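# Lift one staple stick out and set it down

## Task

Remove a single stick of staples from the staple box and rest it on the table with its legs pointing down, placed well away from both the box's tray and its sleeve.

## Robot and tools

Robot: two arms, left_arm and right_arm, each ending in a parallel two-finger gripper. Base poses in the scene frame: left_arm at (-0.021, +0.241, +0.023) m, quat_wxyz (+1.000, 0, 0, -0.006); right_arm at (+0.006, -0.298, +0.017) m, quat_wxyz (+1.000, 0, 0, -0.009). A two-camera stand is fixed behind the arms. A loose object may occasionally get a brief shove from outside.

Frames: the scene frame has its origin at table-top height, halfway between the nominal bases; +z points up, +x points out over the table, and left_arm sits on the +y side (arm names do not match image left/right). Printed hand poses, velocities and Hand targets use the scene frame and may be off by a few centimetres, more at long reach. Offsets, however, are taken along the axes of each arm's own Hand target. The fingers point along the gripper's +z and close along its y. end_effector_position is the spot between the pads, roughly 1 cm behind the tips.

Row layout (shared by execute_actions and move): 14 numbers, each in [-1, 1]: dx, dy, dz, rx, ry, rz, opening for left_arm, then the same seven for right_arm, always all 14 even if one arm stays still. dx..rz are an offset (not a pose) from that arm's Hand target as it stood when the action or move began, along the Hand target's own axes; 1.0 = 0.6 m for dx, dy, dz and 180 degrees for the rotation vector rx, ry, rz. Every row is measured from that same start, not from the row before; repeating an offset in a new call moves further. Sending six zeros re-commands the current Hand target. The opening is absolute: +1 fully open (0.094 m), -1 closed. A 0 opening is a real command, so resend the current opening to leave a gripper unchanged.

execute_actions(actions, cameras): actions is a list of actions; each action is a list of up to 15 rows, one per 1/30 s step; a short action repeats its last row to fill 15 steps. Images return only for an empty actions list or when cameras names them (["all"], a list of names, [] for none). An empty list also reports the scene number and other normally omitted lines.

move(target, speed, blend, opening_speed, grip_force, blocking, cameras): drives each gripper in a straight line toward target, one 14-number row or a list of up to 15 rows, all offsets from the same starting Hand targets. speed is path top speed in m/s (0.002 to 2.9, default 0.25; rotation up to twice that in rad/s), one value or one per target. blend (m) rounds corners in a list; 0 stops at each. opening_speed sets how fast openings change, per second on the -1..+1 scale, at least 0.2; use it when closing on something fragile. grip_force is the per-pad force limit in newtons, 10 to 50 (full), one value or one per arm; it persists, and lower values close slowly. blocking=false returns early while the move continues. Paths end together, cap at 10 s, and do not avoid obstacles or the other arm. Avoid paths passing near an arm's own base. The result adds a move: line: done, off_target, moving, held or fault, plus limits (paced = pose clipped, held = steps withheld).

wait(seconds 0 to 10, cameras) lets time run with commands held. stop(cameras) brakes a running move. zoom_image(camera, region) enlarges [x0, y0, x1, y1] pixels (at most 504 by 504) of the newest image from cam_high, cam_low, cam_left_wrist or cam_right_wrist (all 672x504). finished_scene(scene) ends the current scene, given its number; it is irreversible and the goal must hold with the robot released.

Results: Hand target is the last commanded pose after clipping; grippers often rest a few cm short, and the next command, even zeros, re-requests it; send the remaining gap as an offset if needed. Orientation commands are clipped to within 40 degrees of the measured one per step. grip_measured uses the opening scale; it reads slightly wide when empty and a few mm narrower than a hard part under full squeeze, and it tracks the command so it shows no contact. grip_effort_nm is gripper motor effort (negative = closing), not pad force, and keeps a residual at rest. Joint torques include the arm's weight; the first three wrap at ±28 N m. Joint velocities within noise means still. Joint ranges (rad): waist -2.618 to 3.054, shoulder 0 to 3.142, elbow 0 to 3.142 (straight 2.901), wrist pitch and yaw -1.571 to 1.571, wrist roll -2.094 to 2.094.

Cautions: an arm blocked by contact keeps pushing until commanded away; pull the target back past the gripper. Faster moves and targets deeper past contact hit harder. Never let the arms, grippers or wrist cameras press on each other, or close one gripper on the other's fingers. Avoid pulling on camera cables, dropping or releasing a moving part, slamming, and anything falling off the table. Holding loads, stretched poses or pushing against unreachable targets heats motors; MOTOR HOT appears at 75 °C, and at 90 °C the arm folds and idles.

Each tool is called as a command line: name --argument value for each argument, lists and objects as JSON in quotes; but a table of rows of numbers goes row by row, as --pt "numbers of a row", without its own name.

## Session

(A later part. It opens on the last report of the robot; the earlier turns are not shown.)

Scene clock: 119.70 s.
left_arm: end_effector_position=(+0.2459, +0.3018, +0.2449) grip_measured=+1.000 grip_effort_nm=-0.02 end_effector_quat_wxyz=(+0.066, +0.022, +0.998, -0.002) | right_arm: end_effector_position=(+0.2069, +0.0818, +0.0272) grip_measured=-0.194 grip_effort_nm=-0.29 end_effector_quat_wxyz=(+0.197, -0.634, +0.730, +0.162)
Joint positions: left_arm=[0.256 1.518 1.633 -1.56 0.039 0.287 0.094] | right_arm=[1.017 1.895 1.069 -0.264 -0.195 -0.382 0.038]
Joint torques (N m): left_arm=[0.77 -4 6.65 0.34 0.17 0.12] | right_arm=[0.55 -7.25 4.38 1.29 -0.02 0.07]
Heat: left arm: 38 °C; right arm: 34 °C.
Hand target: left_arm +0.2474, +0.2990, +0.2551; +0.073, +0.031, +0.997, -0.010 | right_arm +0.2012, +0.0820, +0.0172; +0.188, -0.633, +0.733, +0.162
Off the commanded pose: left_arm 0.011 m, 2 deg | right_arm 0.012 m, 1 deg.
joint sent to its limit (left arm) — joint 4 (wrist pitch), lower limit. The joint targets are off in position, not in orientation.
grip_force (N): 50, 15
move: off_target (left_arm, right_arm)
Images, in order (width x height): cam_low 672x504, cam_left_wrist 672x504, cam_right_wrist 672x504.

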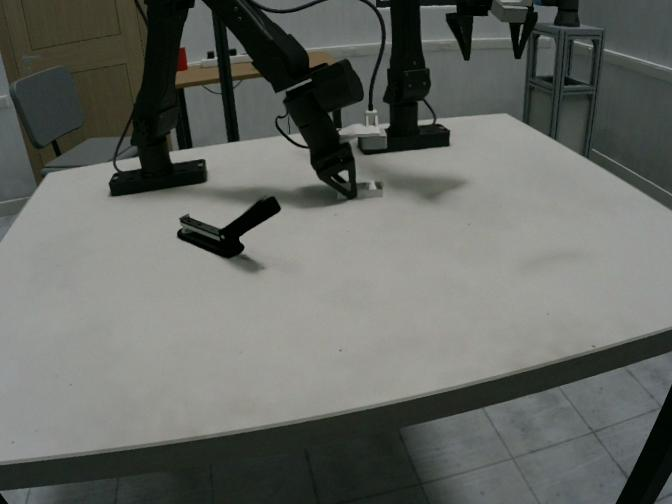

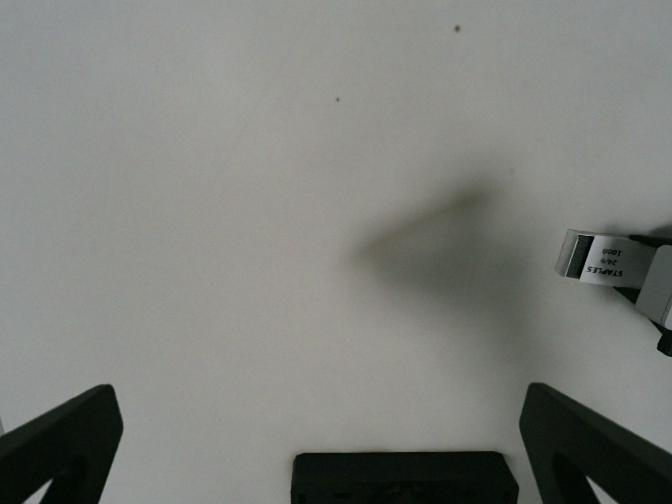

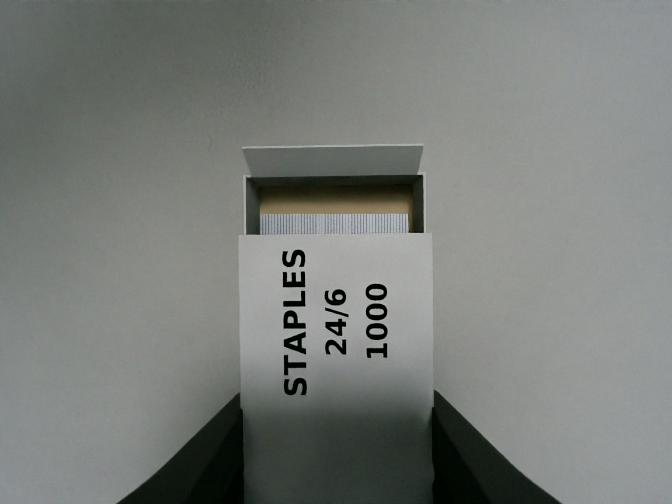

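move --target '[0.068,-0.1145,0.203,0.2454,-0.1643,0.466,1,0,0,0,0,0,0,-0.2]' --cameras '["all"]'

Scene clock: 139.80 s.
left_arm: end_effector_position=(+0.2193, +0.2308, +0.1305) grip_measured=+1.000 grip_effort_nm=-0.02 end_effector_quat_wxyz=(+0.225, +0.653, +0.669, -0.275) | right_arm: end_effector_position=(+0.2069, +0.0818, +0.0272) grip_measured=-0.194 grip_effort_nm=-0.30 end_effector_quat_wxyz=(+0.197, -0.634, +0.730, +0.162)
Joint positions: left_arm=[0.417 1.721 1.187 -1.434 0.625 2.082 0.094] | right_arm=[1.017 1.895 1.069 -0.264 -0.195 -0.382 0.038]
Joint torques (N m): left_arm=[-0.54 -4.68 3.03 -0.13 0.34 0.15] | right_arm=[0.57 -7.25 4.37 1.29 -0.02 0.07]
Heat: left arm: 38 °C; right arm: 33 °C.
Hand target: left_arm +0.2204, +0.2300, +0.1297; +0.269, +0.685, +0.605, -0.304 | right_arm +0.2012, +0.0820, +0.0172; +0.188, -0.633, +0.733, +0.162
Off the commanded pose: left_arm 0.002 m, 10 deg | right_arm 0.012 m, 1 deg.
joint sent to its limit (left arm) — joint 6 (wrist roll), upper limit. The joint targets are off in position and orientation.
grip_force (N): 50, 15
move: off_target (left_arm, right_arm)

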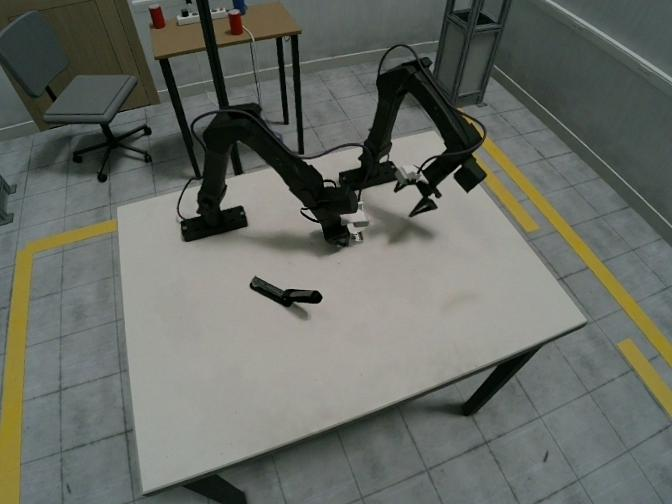

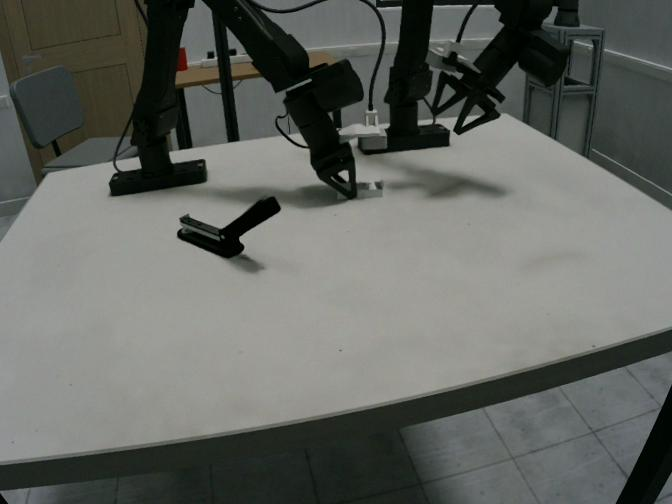

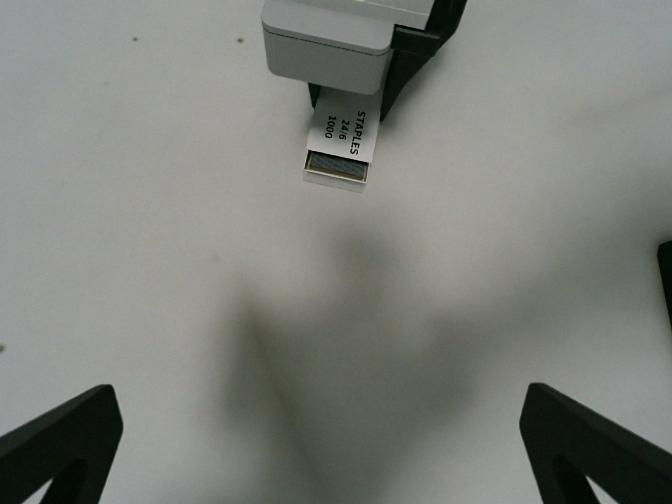

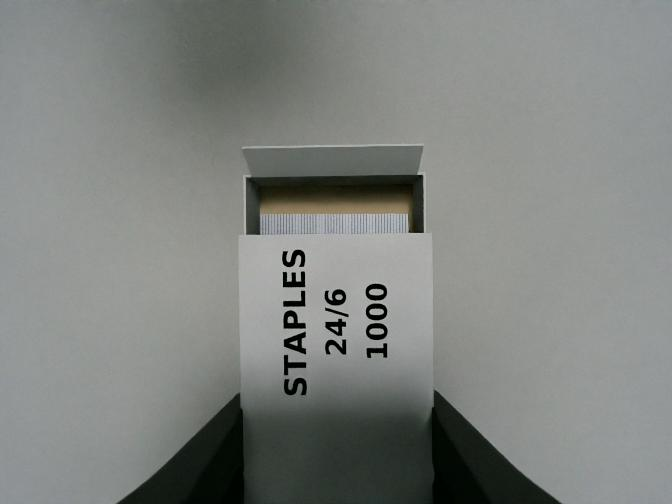

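move --pt "0 0 0 0 0 0 1 -0.0175 0 -0.032 0 0 0 -0.25" --pt "0 0 0 0 0 0 1 0.084 -0.0135 -0.0877 -0.0397 0 -0.073 -0.25" --cameras '["all"]' --grip_force '[50,25]' --speed 0.08

Scene clock: 152.80 s.
left_arm: end_effector_position=(+0.2193, +0.2308, +0.1305) grip_measured=+1.000 grip_effort_nm=-0.02 end_effector_quat_wxyz=(+0.225, +0.653, +0.669, -0.275) | right_arm: end_effector_position=(+0.2092, +0.0127, +0.0255) grip_measured=-0.207 grip_effort_nm=-0.56 end_effector_quat_wxyz=(-0.164, +0.717, -0.656, -0.166)
Joint positions: left_arm=[0.417 1.721 1.187 -1.434 0.625 2.082 0.094] | right_arm=[0.849 1.786 0.951 -0.39 -0.329 -0.77 0.037]
Joint torques (N m): left_arm=[-0.61 -4.64 3.1 -0.16 0.38 0.17] | right_arm=[-0.42 -11.55 4.55 0.57 -0.59 -0.15]
Heat: left arm: 36 °C; right arm: 33 °C.
Hand target: left_arm +0.2204, +0.2300, +0.1297; +0.269, +0.685, +0.605, -0.304 | right_arm +0.1990, +0.0120, +0.0390; -0.166, +0.723, -0.645, -0.185
Off the commanded pose: left_arm 0.002 m, 10 deg | right_arm 0.017 m, 3 deg.
joint sent to its limit (left arm) — joint 6 (wrist roll), upper limit. The joint targets are off in position and orientation.
grip_force (N): 50, 25
move: off_target (left_arm, right_arm)

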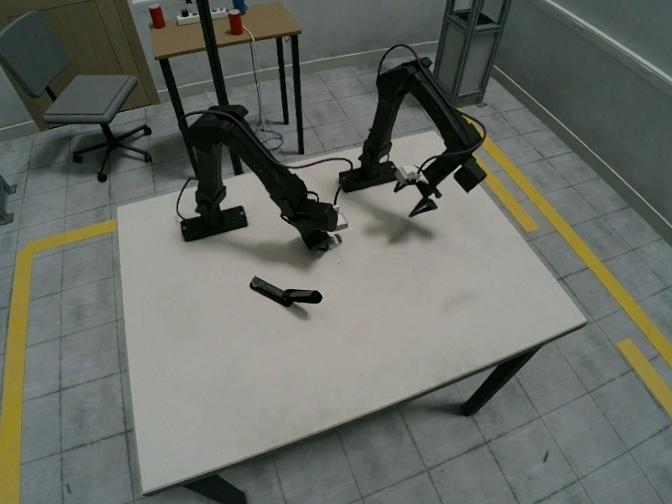

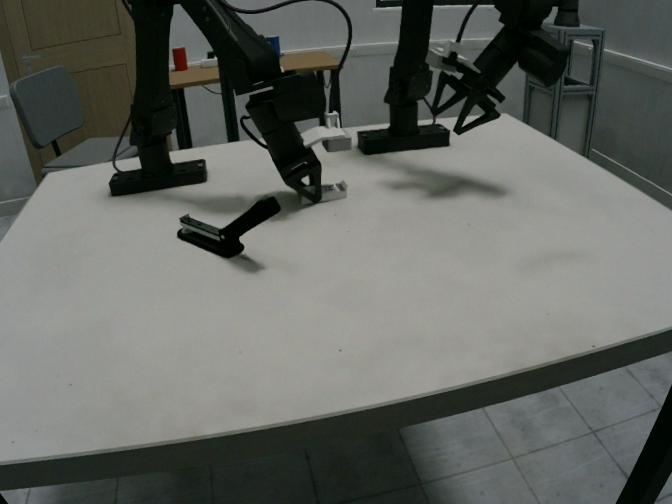

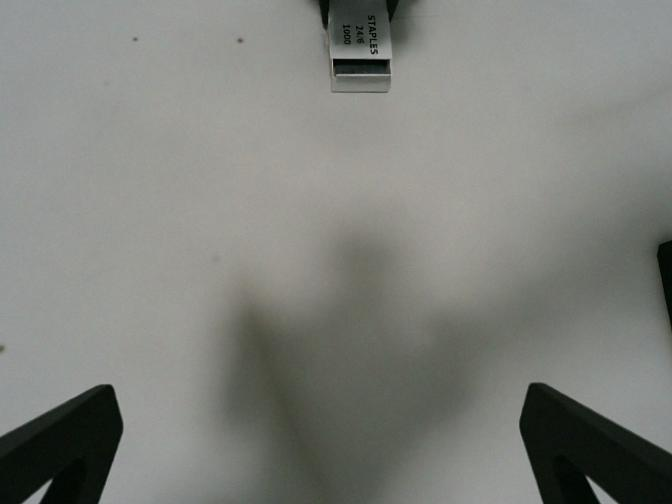

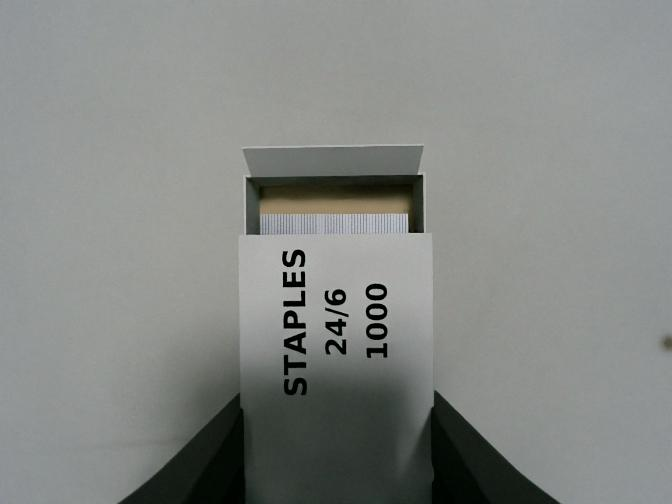

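move --target '[-0.0535,-0.0195,0.1585,-0.0098,0.0344,-0.0438,1,0,0,0,0,0,0,-0.25]' --cameras '["cam_low","cam_left_wrist"]'

Scene clock: 165.67 s.
left_arm: end_effector_position=(+0.1938, +0.1473, +0.0802) grip_measured=+1.000 grip_effort_nm=-0.02 end_effector_quat_wxyz=(+0.199, +0.653, +0.677, -0.277) | right_arm: end_effector_position=(+0.2092, +0.0127, +0.0255) grip_measured=-0.207 grip_effort_nm=-0.56 end_effector_quat_wxyz=(-0.164, +0.717, -0.656, -0.166)
Joint positions: left_arm=[0.095 1.583 0.854 -1.029 0.674 1.684 0.094] | right_arm=[0.849 1.786 0.951 -0.39 -0.329 -0.77 0.037]
Joint torques (N m): left_arm=[-0.73 -6.43 2.86 0.21 0.66 -0.11] | right_arm=[-0.39 -11.58 4.56 0.56 -0.59 -0.15]
Heat: left arm: 35 °C; right arm: 33 °C.
Hand target: left_arm +0.1975, +0.1399, +0.0899; +0.225, +0.653, +0.669, -0.276 | right_arm +0.1990, +0.0120, +0.0390; -0.166, +0.723, -0.645, -0.185
Off the commanded pose: left_arm 0.013 m, 3 deg | right_arm 0.017 m, 3 deg.
grip_force (N): 50, 25
move: off_target (left_arm, right_arm)
Images, in order (width x height): cam_low 672x504, cam_left_wrist 672x504.

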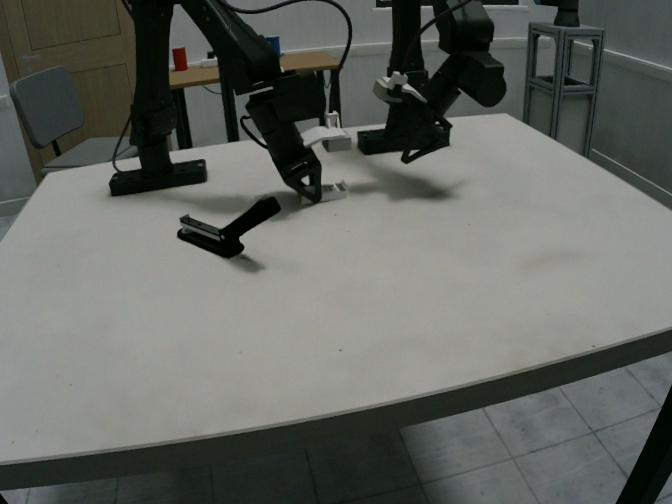

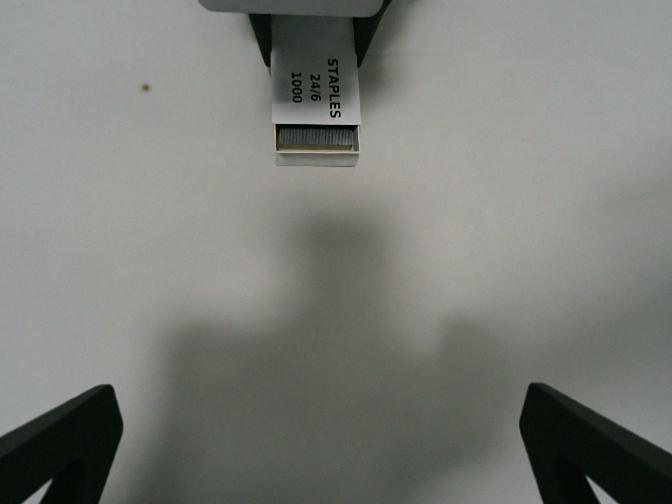

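move --pt "0 0 0 0 0 0 1 0 0 0 0 0 0 0.0" --pt "0 0 0 0 0 0 1 0.035 0 -0.006 0 -0.111 0 0.0" --cameras '["cam_low","cam_left_wrist","cam_right_wrist"]' --speed 0.06

Scene clock: 201.33 s.
left_arm: end_effector_position=(+0.1941, +0.1473, +0.0802) grip_measured=+1.000 grip_effort_nm=-0.02 end_effector_quat_wxyz=(+0.199, +0.653, +0.677, -0.276) | right_arm: end_effector_position=(+0.2029, -0.0062, +0.0274) grip_measured=-0.002 grip_effort_nm=0.12 end_effector_quat_wxyz=(-0.268, +0.683, -0.611, -0.297)
Joint positions: left_arm=[0.095 1.583 0.854 -1.028 0.674 1.684 0.094] | right_arm=[0.663 1.724 0.658 0.001 -0.681 -0.854 0.047]
Joint torques (N m): left_arm=[-0.77 -6.48 2.93 0.23 0.65 -0.11] | right_arm=[-0.58 -7.51 3.45 1.18 -0.63 -0.12]
Heat: left arm: 35 °C; right arm: 33 °C.
Hand target: left_arm +0.1975, +0.1399, +0.0899; +0.225, +0.653, +0.669, -0.276 | right_arm +0.2013, -0.0080, +0.0321; -0.275, +0.680, -0.606, -0.308
Off the commanded pose: left_arm 0.013 m, 3 deg | right_arm 0.005 m, 2 deg.
grip_force (N): 50, 25
move: off_target (left_arm)
Images, in order (width x height): cam_low 672x504, cam_left_wrist 672x504, cam_right_wrist 672x504.

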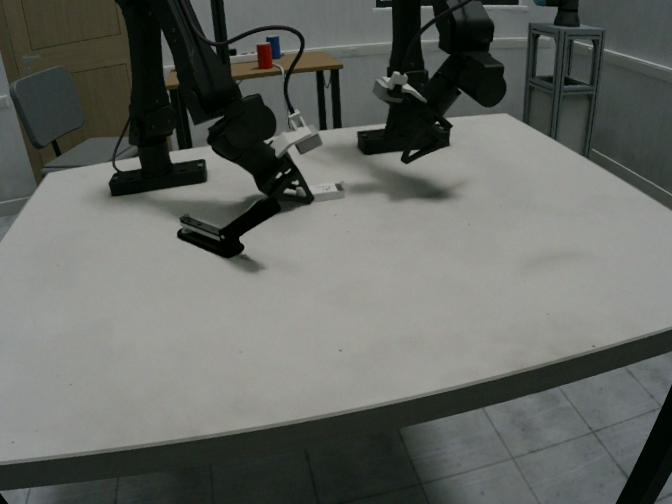

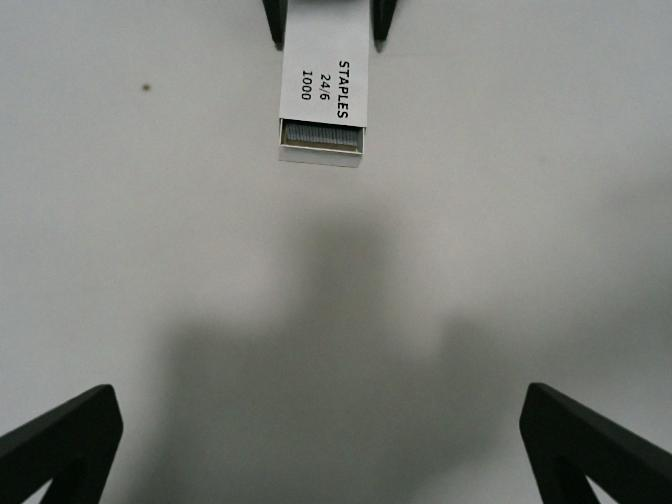

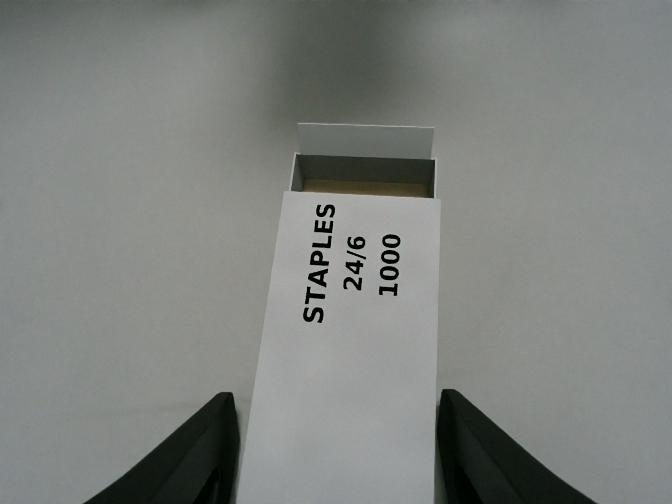

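move --target '[0,0,0,0,0,0,1,0,0,0,0,0,0,-0.22]' --cameras '["cam_low","cam_left_wrist","cam_right_wrist"]' --opening_speed 0.2 --grip_force '[50,20]'

zoom_image --camera "cam_low" --region '[240, 80, 480, 220]'

Scene clock: 205.13 s.
left_arm: end_effector_position=(+0.1941, +0.1473, +0.0802) grip_measured=+1.000 grip_effort_nm=-0.02 end_effector_quat_wxyz=(+0.199, +0.653, +0.677, -0.276) | right_arm: end_effector_position=(+0.2033, -0.0065, +0.0274) grip_measured=-0.173 grip_effort_nm=-0.47 end_effector_quat_wxyz=(-0.268, +0.681, -0.613, -0.298)
Joint positions: left_arm=[0.095 1.583 0.854 -1.028 0.674 1.684 0.094] | right_arm=[0.662 1.724 0.658 0.001 -0.681 -0.848 0.039]
Joint torques (N m): left_arm=[-0.68 -6.53 2.92 0.23 0.65 -0.11] | right_arm=[-0.58 -7.53 3.47 1.17 -0.63 -0.13]
Heat: left arm: 35 °C; right arm: 33 °C.
Hand target: left_arm +0.1975, +0.1399, +0.0899; +0.225, +0.653, +0.669, -0.276 | right_arm +0.2013, -0.0080, +0.0321; -0.275, +0.680, -0.606, -0.308
Off the commanded pose: left_arm 0.013 m, 3 deg | right_arm 0.005 m, 2 deg.
grip_force (N): 50, 20
move: off_target (left_arm)
Images, in order (width x height): cam_low 672x504, cam_left_wrist 672x504, cam_right_wrist 672x504.

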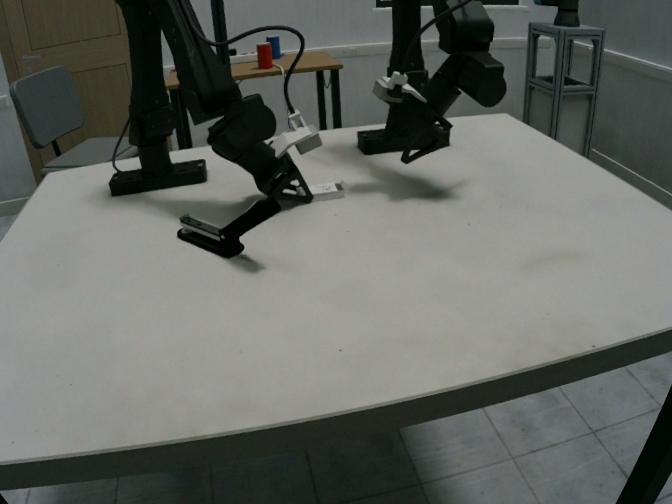

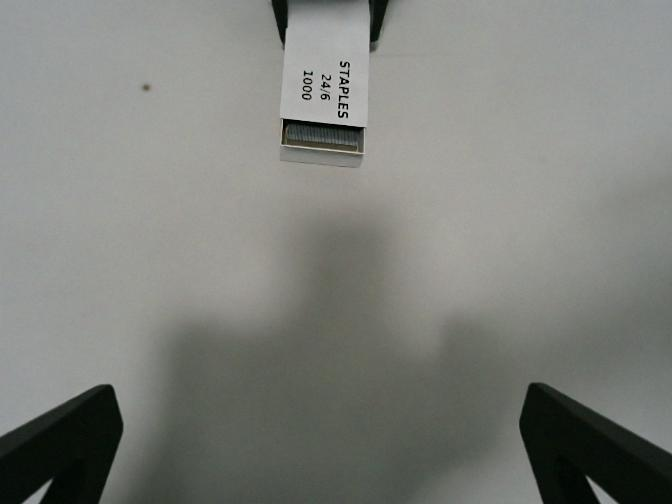

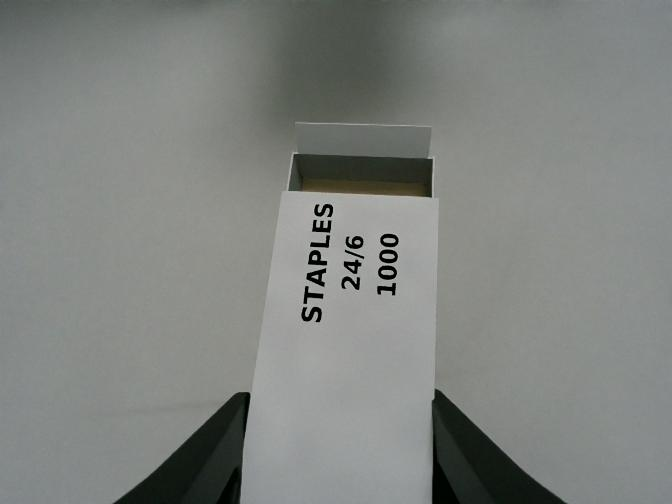

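Scaled by 2.100 from the camera's 672x504 image, which has a finer 960x720 frame.

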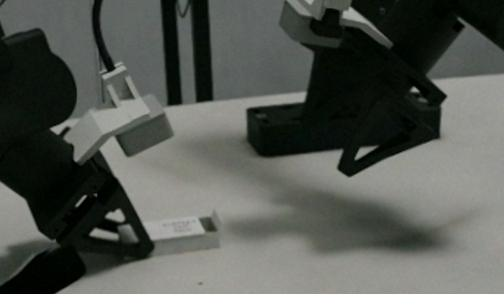

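move --target '[-0.049,-0.006,0.126,0.0092,0.001,0.0104,0.4,0,0,0,0,0,0,-0.22]' --cameras '["cam_low","cam_left_wrist","cam_right_wrist"]' --speed 0.1

zoom_image --camera "cam_low" --region '[240, 80, 480, 220]'

Scene clock: 210.57 s.
left_arm: end_effector_position=(+0.1880, +0.0746, +0.0497) grip_measured=+0.402 grip_effort_nm=-0.15 end_effector_quat_wxyz=(+0.200, +0.670, +0.661, -0.270) | right_arm: end_effector_position=(+0.2033, -0.0065, +0.0274) grip_measured=-0.173 grip_effort_nm=-0.47 end_effector_quat_wxyz=(-0.268, +0.681, -0.613, -0.298)
Joint positions: left_arm=[-0.225 1.583 0.722 -0.643 0.683 1.324 0.066] | right_arm=[0.662 1.724 0.658 0.001 -0.681 -0.848 0.039]
Joint torques (N m): left_arm=[-0.68 -3.49 2.86 0.75 0.65 -0.11] | right_arm=[-0.58 -7.53 3.48 1.17 -0.62 -0.13]
Heat: left arm: 35 °C; right arm: 33 °C.
Hand target: left_arm +0.1909, +0.0678, +0.0532; +0.219, +0.667, +0.654, -0.280 | right_arm +0.2013, -0.0080, +0.0321; -0.275, +0.680, -0.606, -0.308
Off the commanded pose: left_arm 0.008 m, 3 deg | right_arm 0.005 m, 2 deg.
grip_force (N): 50, 20
move: off_target (left_arm)
Images, in order (width x height): cam_low 672x504, cam_left_wrist 672x504, cam_right_wrist 672x504.

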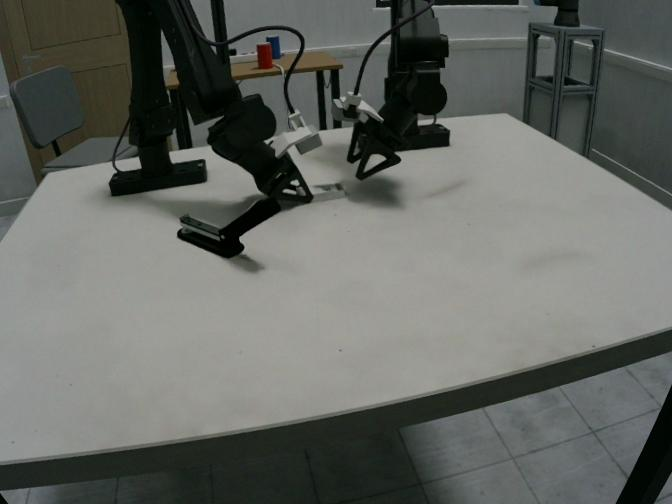

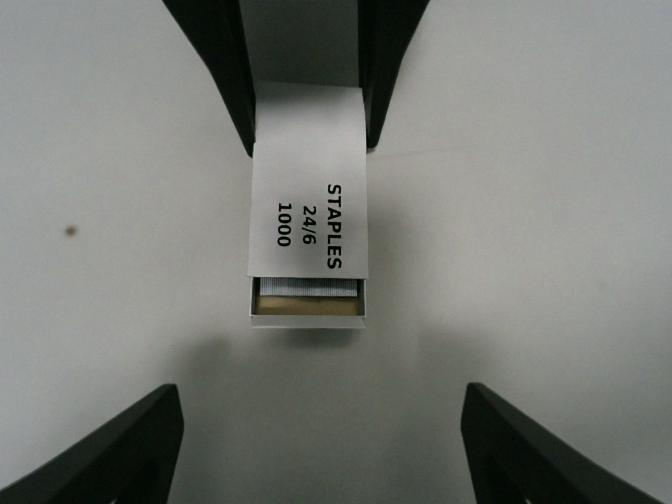

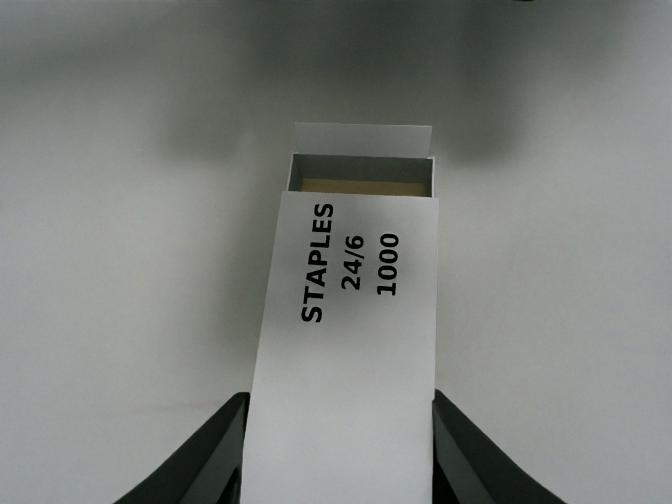

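Scaled by 2.100 from the camera's 672x504 image, which has a finer 960x720 frame.

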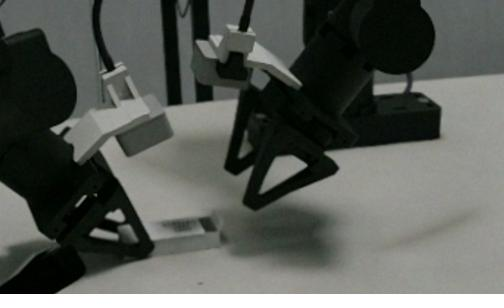

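move --target '[0.018,0.0138,0.0497,0,0,0,0.4,0,0,0,0,0,0,-0.22]' --cameras '["cam_low","cam_left_wrist"]' --speed 0.06

zoom_image --camera "cam_low" --region '[280, 100, 420, 220]'

Scene clock: 218.93 s.
left_arm: end_effector_position=(+0.1955, +0.0648, +0.0198) grip_measured=+0.402 grip_effort_nm=-0.15 end_effector_quat_wxyz=(+0.203, +0.666, +0.666, -0.270) | right_arm: end_effector_position=(+0.2033, -0.0065, +0.0274) grip_measured=-0.173 grip_effort_nm=-0.47 end_effector_quat_wxyz=(-0.268, +0.681, -0.613, -0.298)
Joint positions: left_arm=[-0.256 1.695 0.687 -0.46 0.683 1.267 0.066] | right_arm=[0.662 1.724 0.658 0.001 -0.681 -0.848 0.039]
Joint torques (N m): left_arm=[-0.84 -4.11 2.55 0.85 0.59 -0.11] | right_arm=[-0.55 -7.53 3.47 1.17 -0.63 -0.13]
Heat: left arm: 34 °C; right arm: 33 °C.
Hand target: left_arm +0.1964, +0.0559, +0.0232; +0.219, +0.667, +0.654, -0.280 | right_arm +0.2013, -0.0080, +0.0321; -0.275, +0.680, -0.606, -0.308
Off the commanded pose: left_arm 0.010 m, 3 deg | right_arm 0.005 m, 2 deg.
grip_force (N): 50, 20
move: off_target (left_arm)
Images, in order (width x height): cam_low 672x504, cam_left_wrist 672x504.

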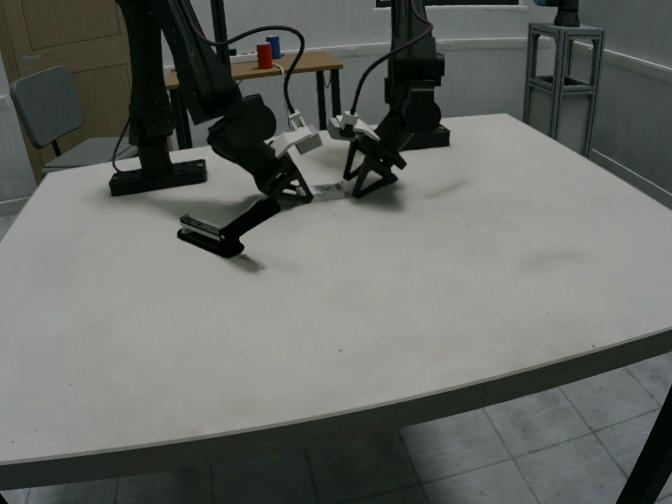

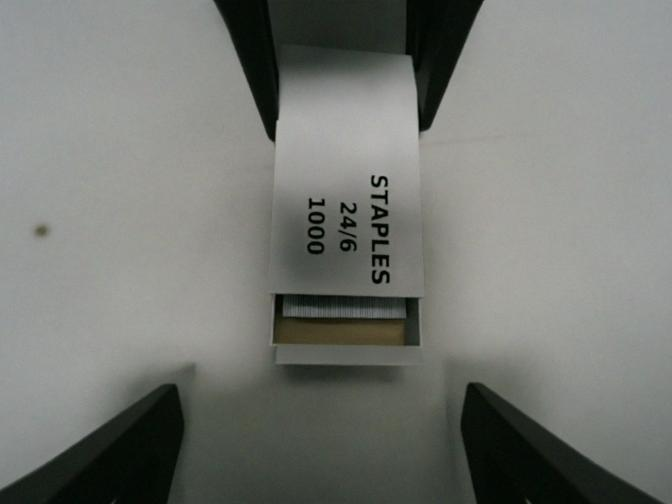

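Scaled by 3.600 from the camera's 672x504 image, which has a finer 960x720 frame.

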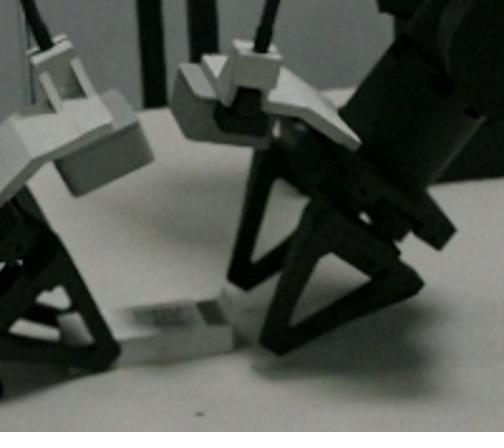

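move --target '[0.0033,-0.006,0.0398,0,0,0,0.3,0,0,0,0,0,0,-0.22]' --cameras '["cam_low","cam_left_wrist"]' --speed 0.05

zoom_image --camera "cam_low" --region '[280, 100, 420, 220]'

Scene clock: 224.53 s.
left_arm: end_effector_position=(+0.1958, +0.0430, +0.0129) grip_measured=+0.302 grip_effort_nm=-0.14 end_effector_quat_wxyz=(+0.233, +0.671, +0.646, -0.279) | right_arm: end_effector_position=(+0.2033, -0.0071, +0.0270) grip_measured=-0.173 grip_effort_nm=-0.47 end_effector_quat_wxyz=(-0.267, +0.679, -0.615, -0.298)
Joint positions: left_arm=[-0.314 1.728 0.645 -0.293 0.723 1.209 0.061] | right_arm=[0.66 1.724 0.656 0.001 -0.681 -0.845 0.039]
Joint torques (N m): left_arm=[-1.03 -2.97 1.91 0.82 0.15 -0.25] | right_arm=[-0.57 -7.53 3.44 1.18 -0.63 -0.13]
Heat: left arm: 34 °C; right arm: 33 °C.
Hand target: left_arm +0.1907, +0.0418, +0.0043; +0.219, +0.667, +0.654, -0.280 | right_arm +0.2013, -0.0080, +0.0321; -0.275, +0.680, -0.606, -0.308
Off the commanded pose: left_arm 0.010 m, 2 deg | right_arm 0.006 m, 2 deg.
grip_force (N): 50, 20
move: done
Images, in order (width x height): cam_low 672x504, cam_left_wrist 672x504.

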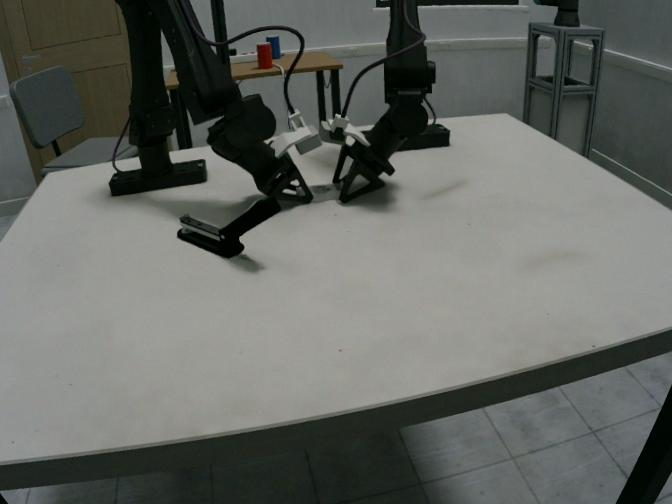

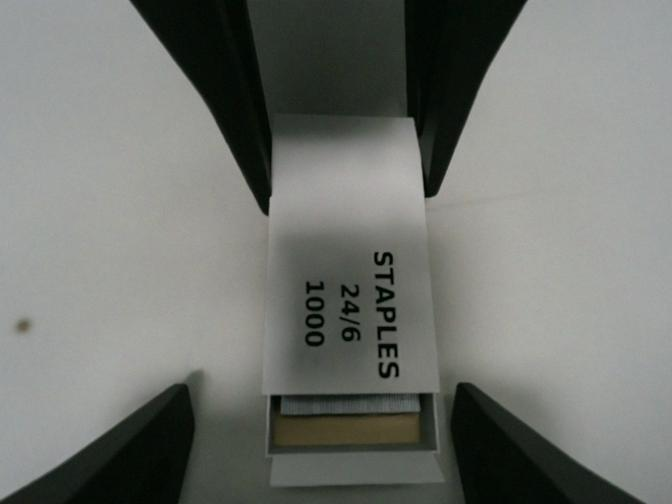

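Scaled by 3.600 from the camera's 672x504 image, which has a finer 960x720 frame.

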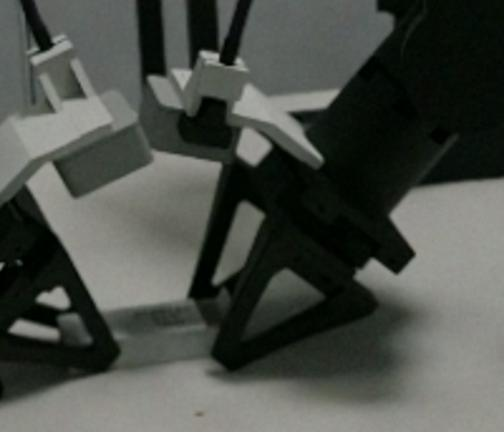

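move --target '[0.0108,-0.0085,-0.0023,0,0,0,0.3,0,0,0,0,0,0,-0.22]' --cameras '["cam_low","cam_left_wrist"]' --speed 0.05

zoom_image --camera "cam_low" --region '[280, 100, 420, 220]'

Scene clock: 229.37 s.
left_arm: end_effector_position=(+0.1951, +0.0413, +0.0120) grip_measured=+0.302 grip_effort_nm=-0.14 end_effector_quat_wxyz=(+0.243, +0.672, +0.641, -0.281) | right_arm: end_effector_position=(+0.2033, -0.0071, +0.0270) grip_measured=-0.173 grip_effort_nm=-0.47 end_effector_quat_wxyz=(-0.267, +0.679, -0.615, -0.298)
Joint positions: left_arm=[-0.314 1.728 0.625 -0.253 0.737 1.209 0.061] | right_arm=[0.66 1.724 0.656 0.001 -0.681 -0.845 0.039]
Joint torques (N m): left_arm=[0.35 -3.52 1.44 0.53 0.13 -0.04] | right_arm=[-0.57 -7.54 3.47 1.17 -0.63 -0.13]
Heat: left arm: 34 °C; right arm: 32 °C.
Hand target: left_arm +0.1857, +0.0478, +0.0014; +0.219, +0.667, +0.654, -0.280 | right_arm +0.2013, -0.0080, +0.0321; -0.275, +0.680, -0.606, -0.308
Off the commanded pose: left_arm 0.016 m, 3 deg | right_arm 0.006 m, 2 deg.
grip_force (N): 50, 20
move: off_target (left_arm)
Images, in order (width x height): cam_low 672x504, cam_left_wrist 672x504.

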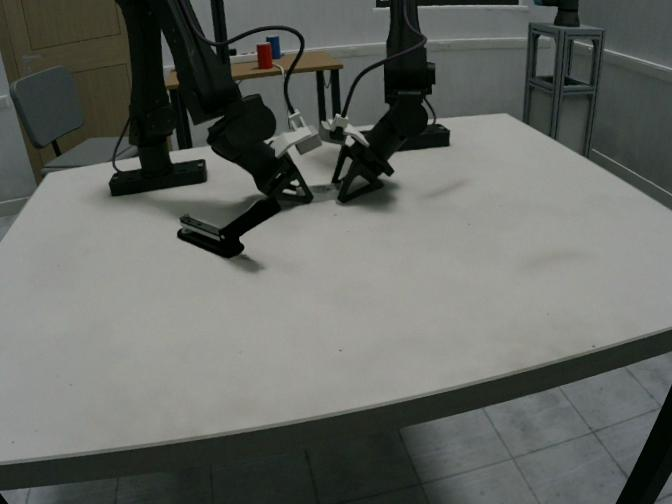

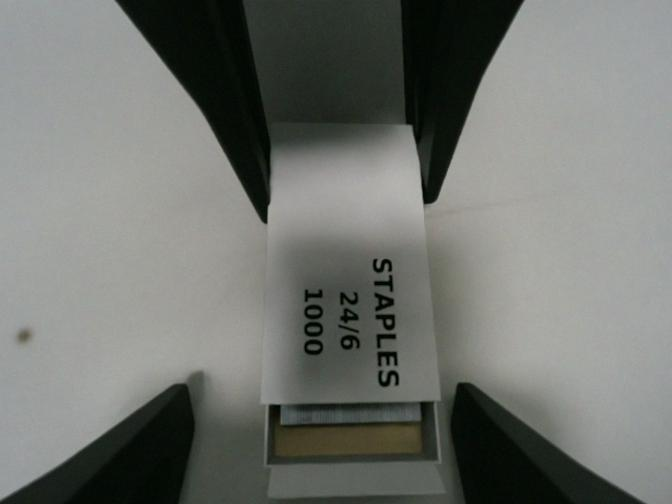

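Scaled by 3.600 from the camera's 672x504 image, which has a finer 960x720 frame.

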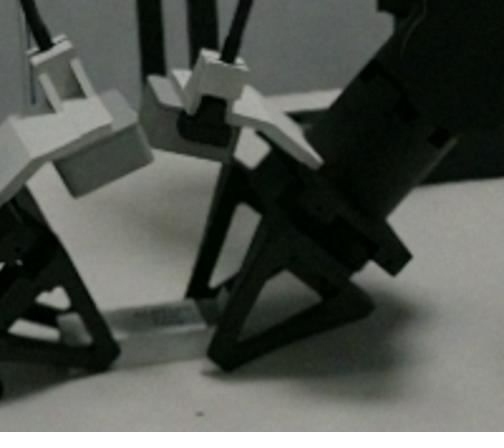

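move --target '[0.0115,-0.005,-0.038,0,0,0,0.3,0,0,0,0,0,0,-0.22]' --cameras '["cam_left_wrist"]' --speed 0.05

Scene clock: 233.07 s.
left_arm: end_effector_position=(+0.1899, +0.0615, +0.0131) grip_measured=+0.302 grip_effort_nm=-0.14 end_effector_quat_wxyz=(+0.231, +0.669, +0.647, -0.283) | right_arm: end_effector_position=(+0.2033, -0.0071, +0.0270) grip_measured=-0.173 grip_effort_nm=-0.47 end_effector_quat_wxyz=(-0.267, +0.679, -0.615, -0.298)
Joint positions: left_arm=[-0.244 1.71 0.625 -0.361 0.74 1.299 0.061] | right_arm=[0.66 1.724 0.656 0.001 -0.681 -0.845 0.039]
Joint torques (N m): left_arm=[0.66 -6.04 2.09 0.13 0.16 0.08] | right_arm=[-0.58 -7.51 3.47 1.17 -0.63 -0.13]
Heat: left arm: 34 °C; right arm: 32 °C.
Hand target: left_arm +0.1846, +0.0682, +0.0141; +0.219, +0.667, +0.654, -0.280 | right_arm +0.2013, -0.0080, +0.0321; -0.275, +0.680, -0.606, -0.308
Off the commanded pose: left_arm 0.009 m, 2 deg | right_arm 0.006 m, 2 deg.
grip_force (N): 50, 20
move: done
Images, in order (width x height): cam_left_wrist 672x504.

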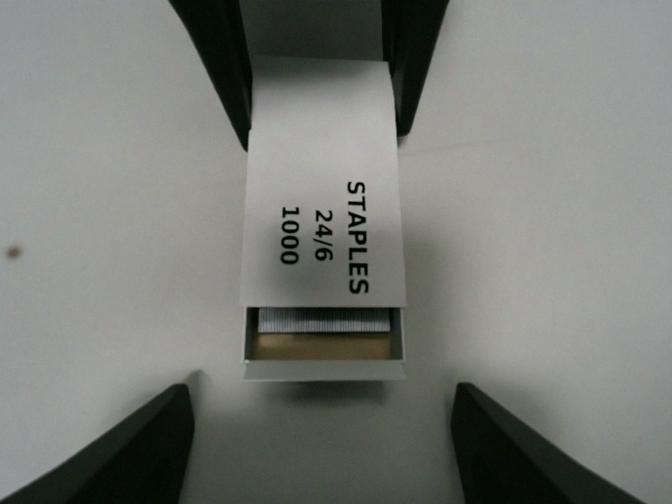

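move --target '[0.0017,0.0025,0.0295,0,0,0,0.2,0,0,0,0,0,0,-0.22]' --cameras '["cam_left_wrist","cam_low"]' --speed 0.05

zoom_image --camera "cam_low" --region '[280, 100, 420, 220]'

Scene clock: 237.73 s.
left_arm: end_effector_position=(+0.1916, +0.0552, +0.0122) grip_measured=+0.202 grip_effort_nm=-0.14 end_effector_quat_wxyz=(+0.243, +0.671, +0.641, -0.283) | right_arm: end_effector_position=(+0.2033, -0.0071, +0.0270) grip_measured=-0.173 grip_effort_nm=-0.47 end_effector_quat_wxyz=(-0.267, +0.679, -0.615, -0.298)
Joint positions: left_arm=[-0.261 1.716 0.613 -0.305 0.75 1.28 0.056] | right_arm=[0.66 1.724 0.656 0.001 -0.681 -0.845 0.039]
Joint torques (N m): left_arm=[-1.14 -2.73 1.65 0.69 0.1 -0.2] | right_arm=[-0.57 -7.51 3.47 1.17 -0.63 -0.13]
Heat: left arm: 34 °C; right arm: 32 °C.
Hand target: left_arm +0.1845, +0.0572, +0.0001; +0.219, +0.667, +0.654, -0.280 | right_arm +0.2013, -0.0080, +0.0321; -0.275, +0.680, -0.606, -0.308
Off the commanded pose: left_arm 0.014 m, 3 deg | right_arm 0.006 m, 2 deg.
grip_force (N): 50, 20
move: off_target (left_arm)
Images, in order (width x height): cam_low 672x504, cam_left_wrist 672x504.

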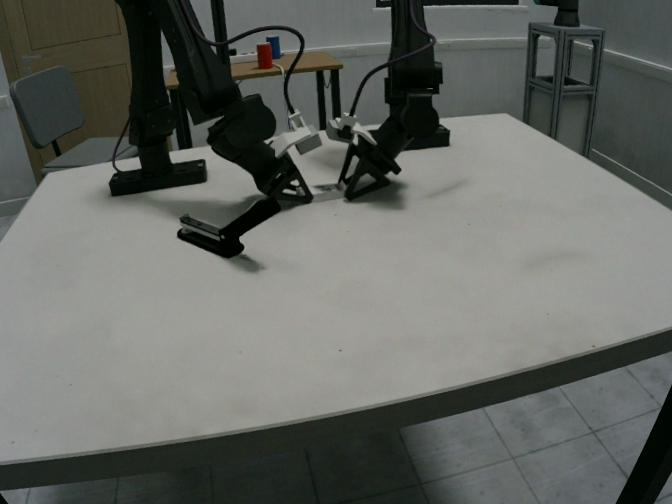

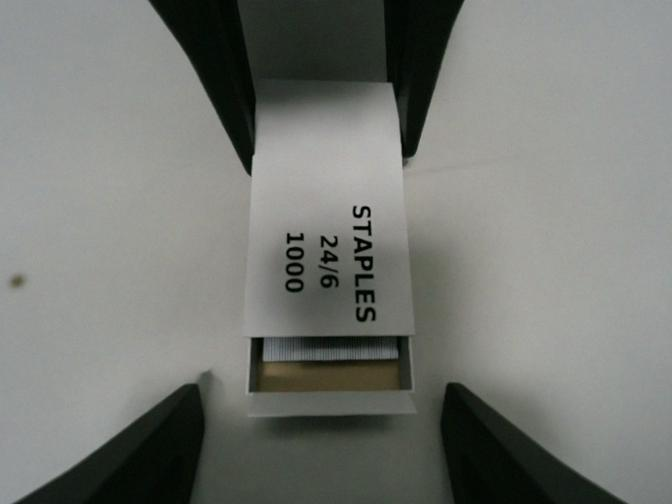

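Scaled by 3.600 from the camera's 672x504 image, which has a finer 960x720 frame.

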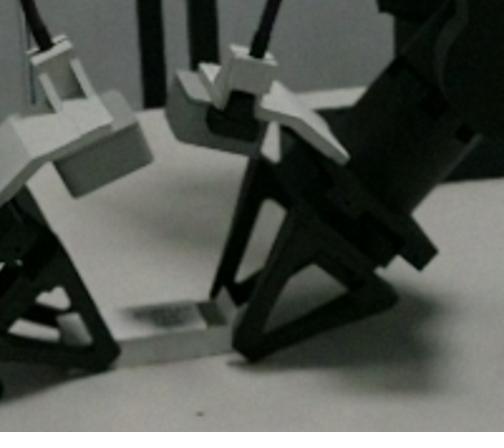

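move --target '[-0.0153,-0.0035,0.0005,0,0,0,0.1,0,0,0,0,0,0,-0.22]' --cameras '["cam_left_wrist","cam_low"]' --speed 0.05

zoom_image --camera "cam_low" --region '[280, 100, 420, 220]'

Scene clock: 242.50 s.
left_arm: end_effector_position=(+0.1909, +0.0482, +0.0121) grip_measured=+0.102 grip_effort_nm=-0.15 end_effector_quat_wxyz=(+0.241, +0.670, +0.642, -0.283) | right_arm: end_effector_position=(+0.2033, -0.0071, +0.0270) grip_measured=-0.173 grip_effort_nm=-0.47 end_effector_quat_wxyz=(-0.267, +0.679, -0.615, -0.298)
Joint positions: left_arm=[-0.291 1.716 0.613 -0.281 0.743 1.238 0.052] | right_arm=[0.66 1.724 0.656 0.001 -0.681 -0.845 0.039]
Joint torques (N m): left_arm=[-1.32 -4.66 1.83 0.53 0.04 -0.22] | right_arm=[-0.57 -7.51 3.48 1.18 -0.63 -0.12]
Heat: left arm: 34 °C; right arm: 32 °C.
Hand target: left_arm +0.1825, +0.0502, +0.0061; +0.219, +0.667, +0.654, -0.280 | right_arm +0.2013, -0.0080, +0.0321; -0.275, +0.680, -0.606, -0.308
Off the commanded pose: left_arm 0.011 m, 3 deg | right_arm 0.006 m, 2 deg.
grip_force (N): 50, 20
move: off_target (left_arm)
Images, in order (width x height): cam_low 672x504, cam_left_wrist 672x504.

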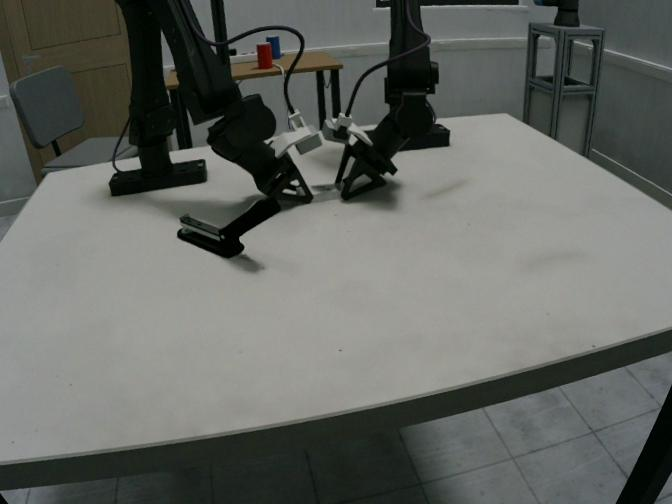

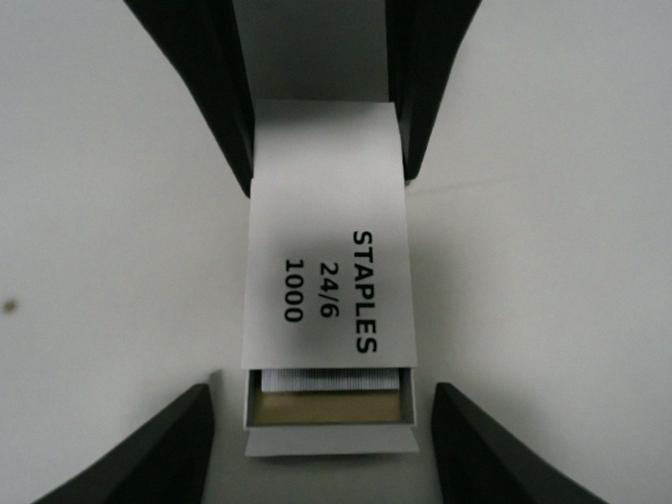

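Scaled by 3.600 from the camera's 672x504 image, which has a finer 960x720 frame.

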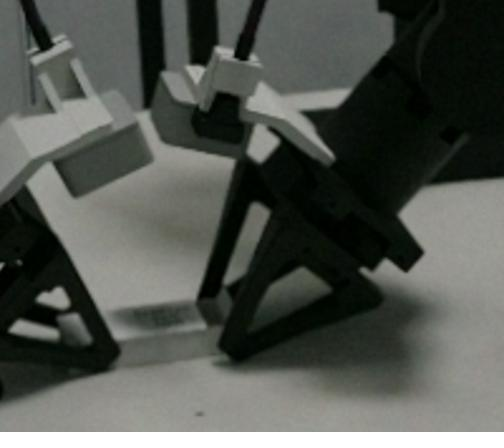

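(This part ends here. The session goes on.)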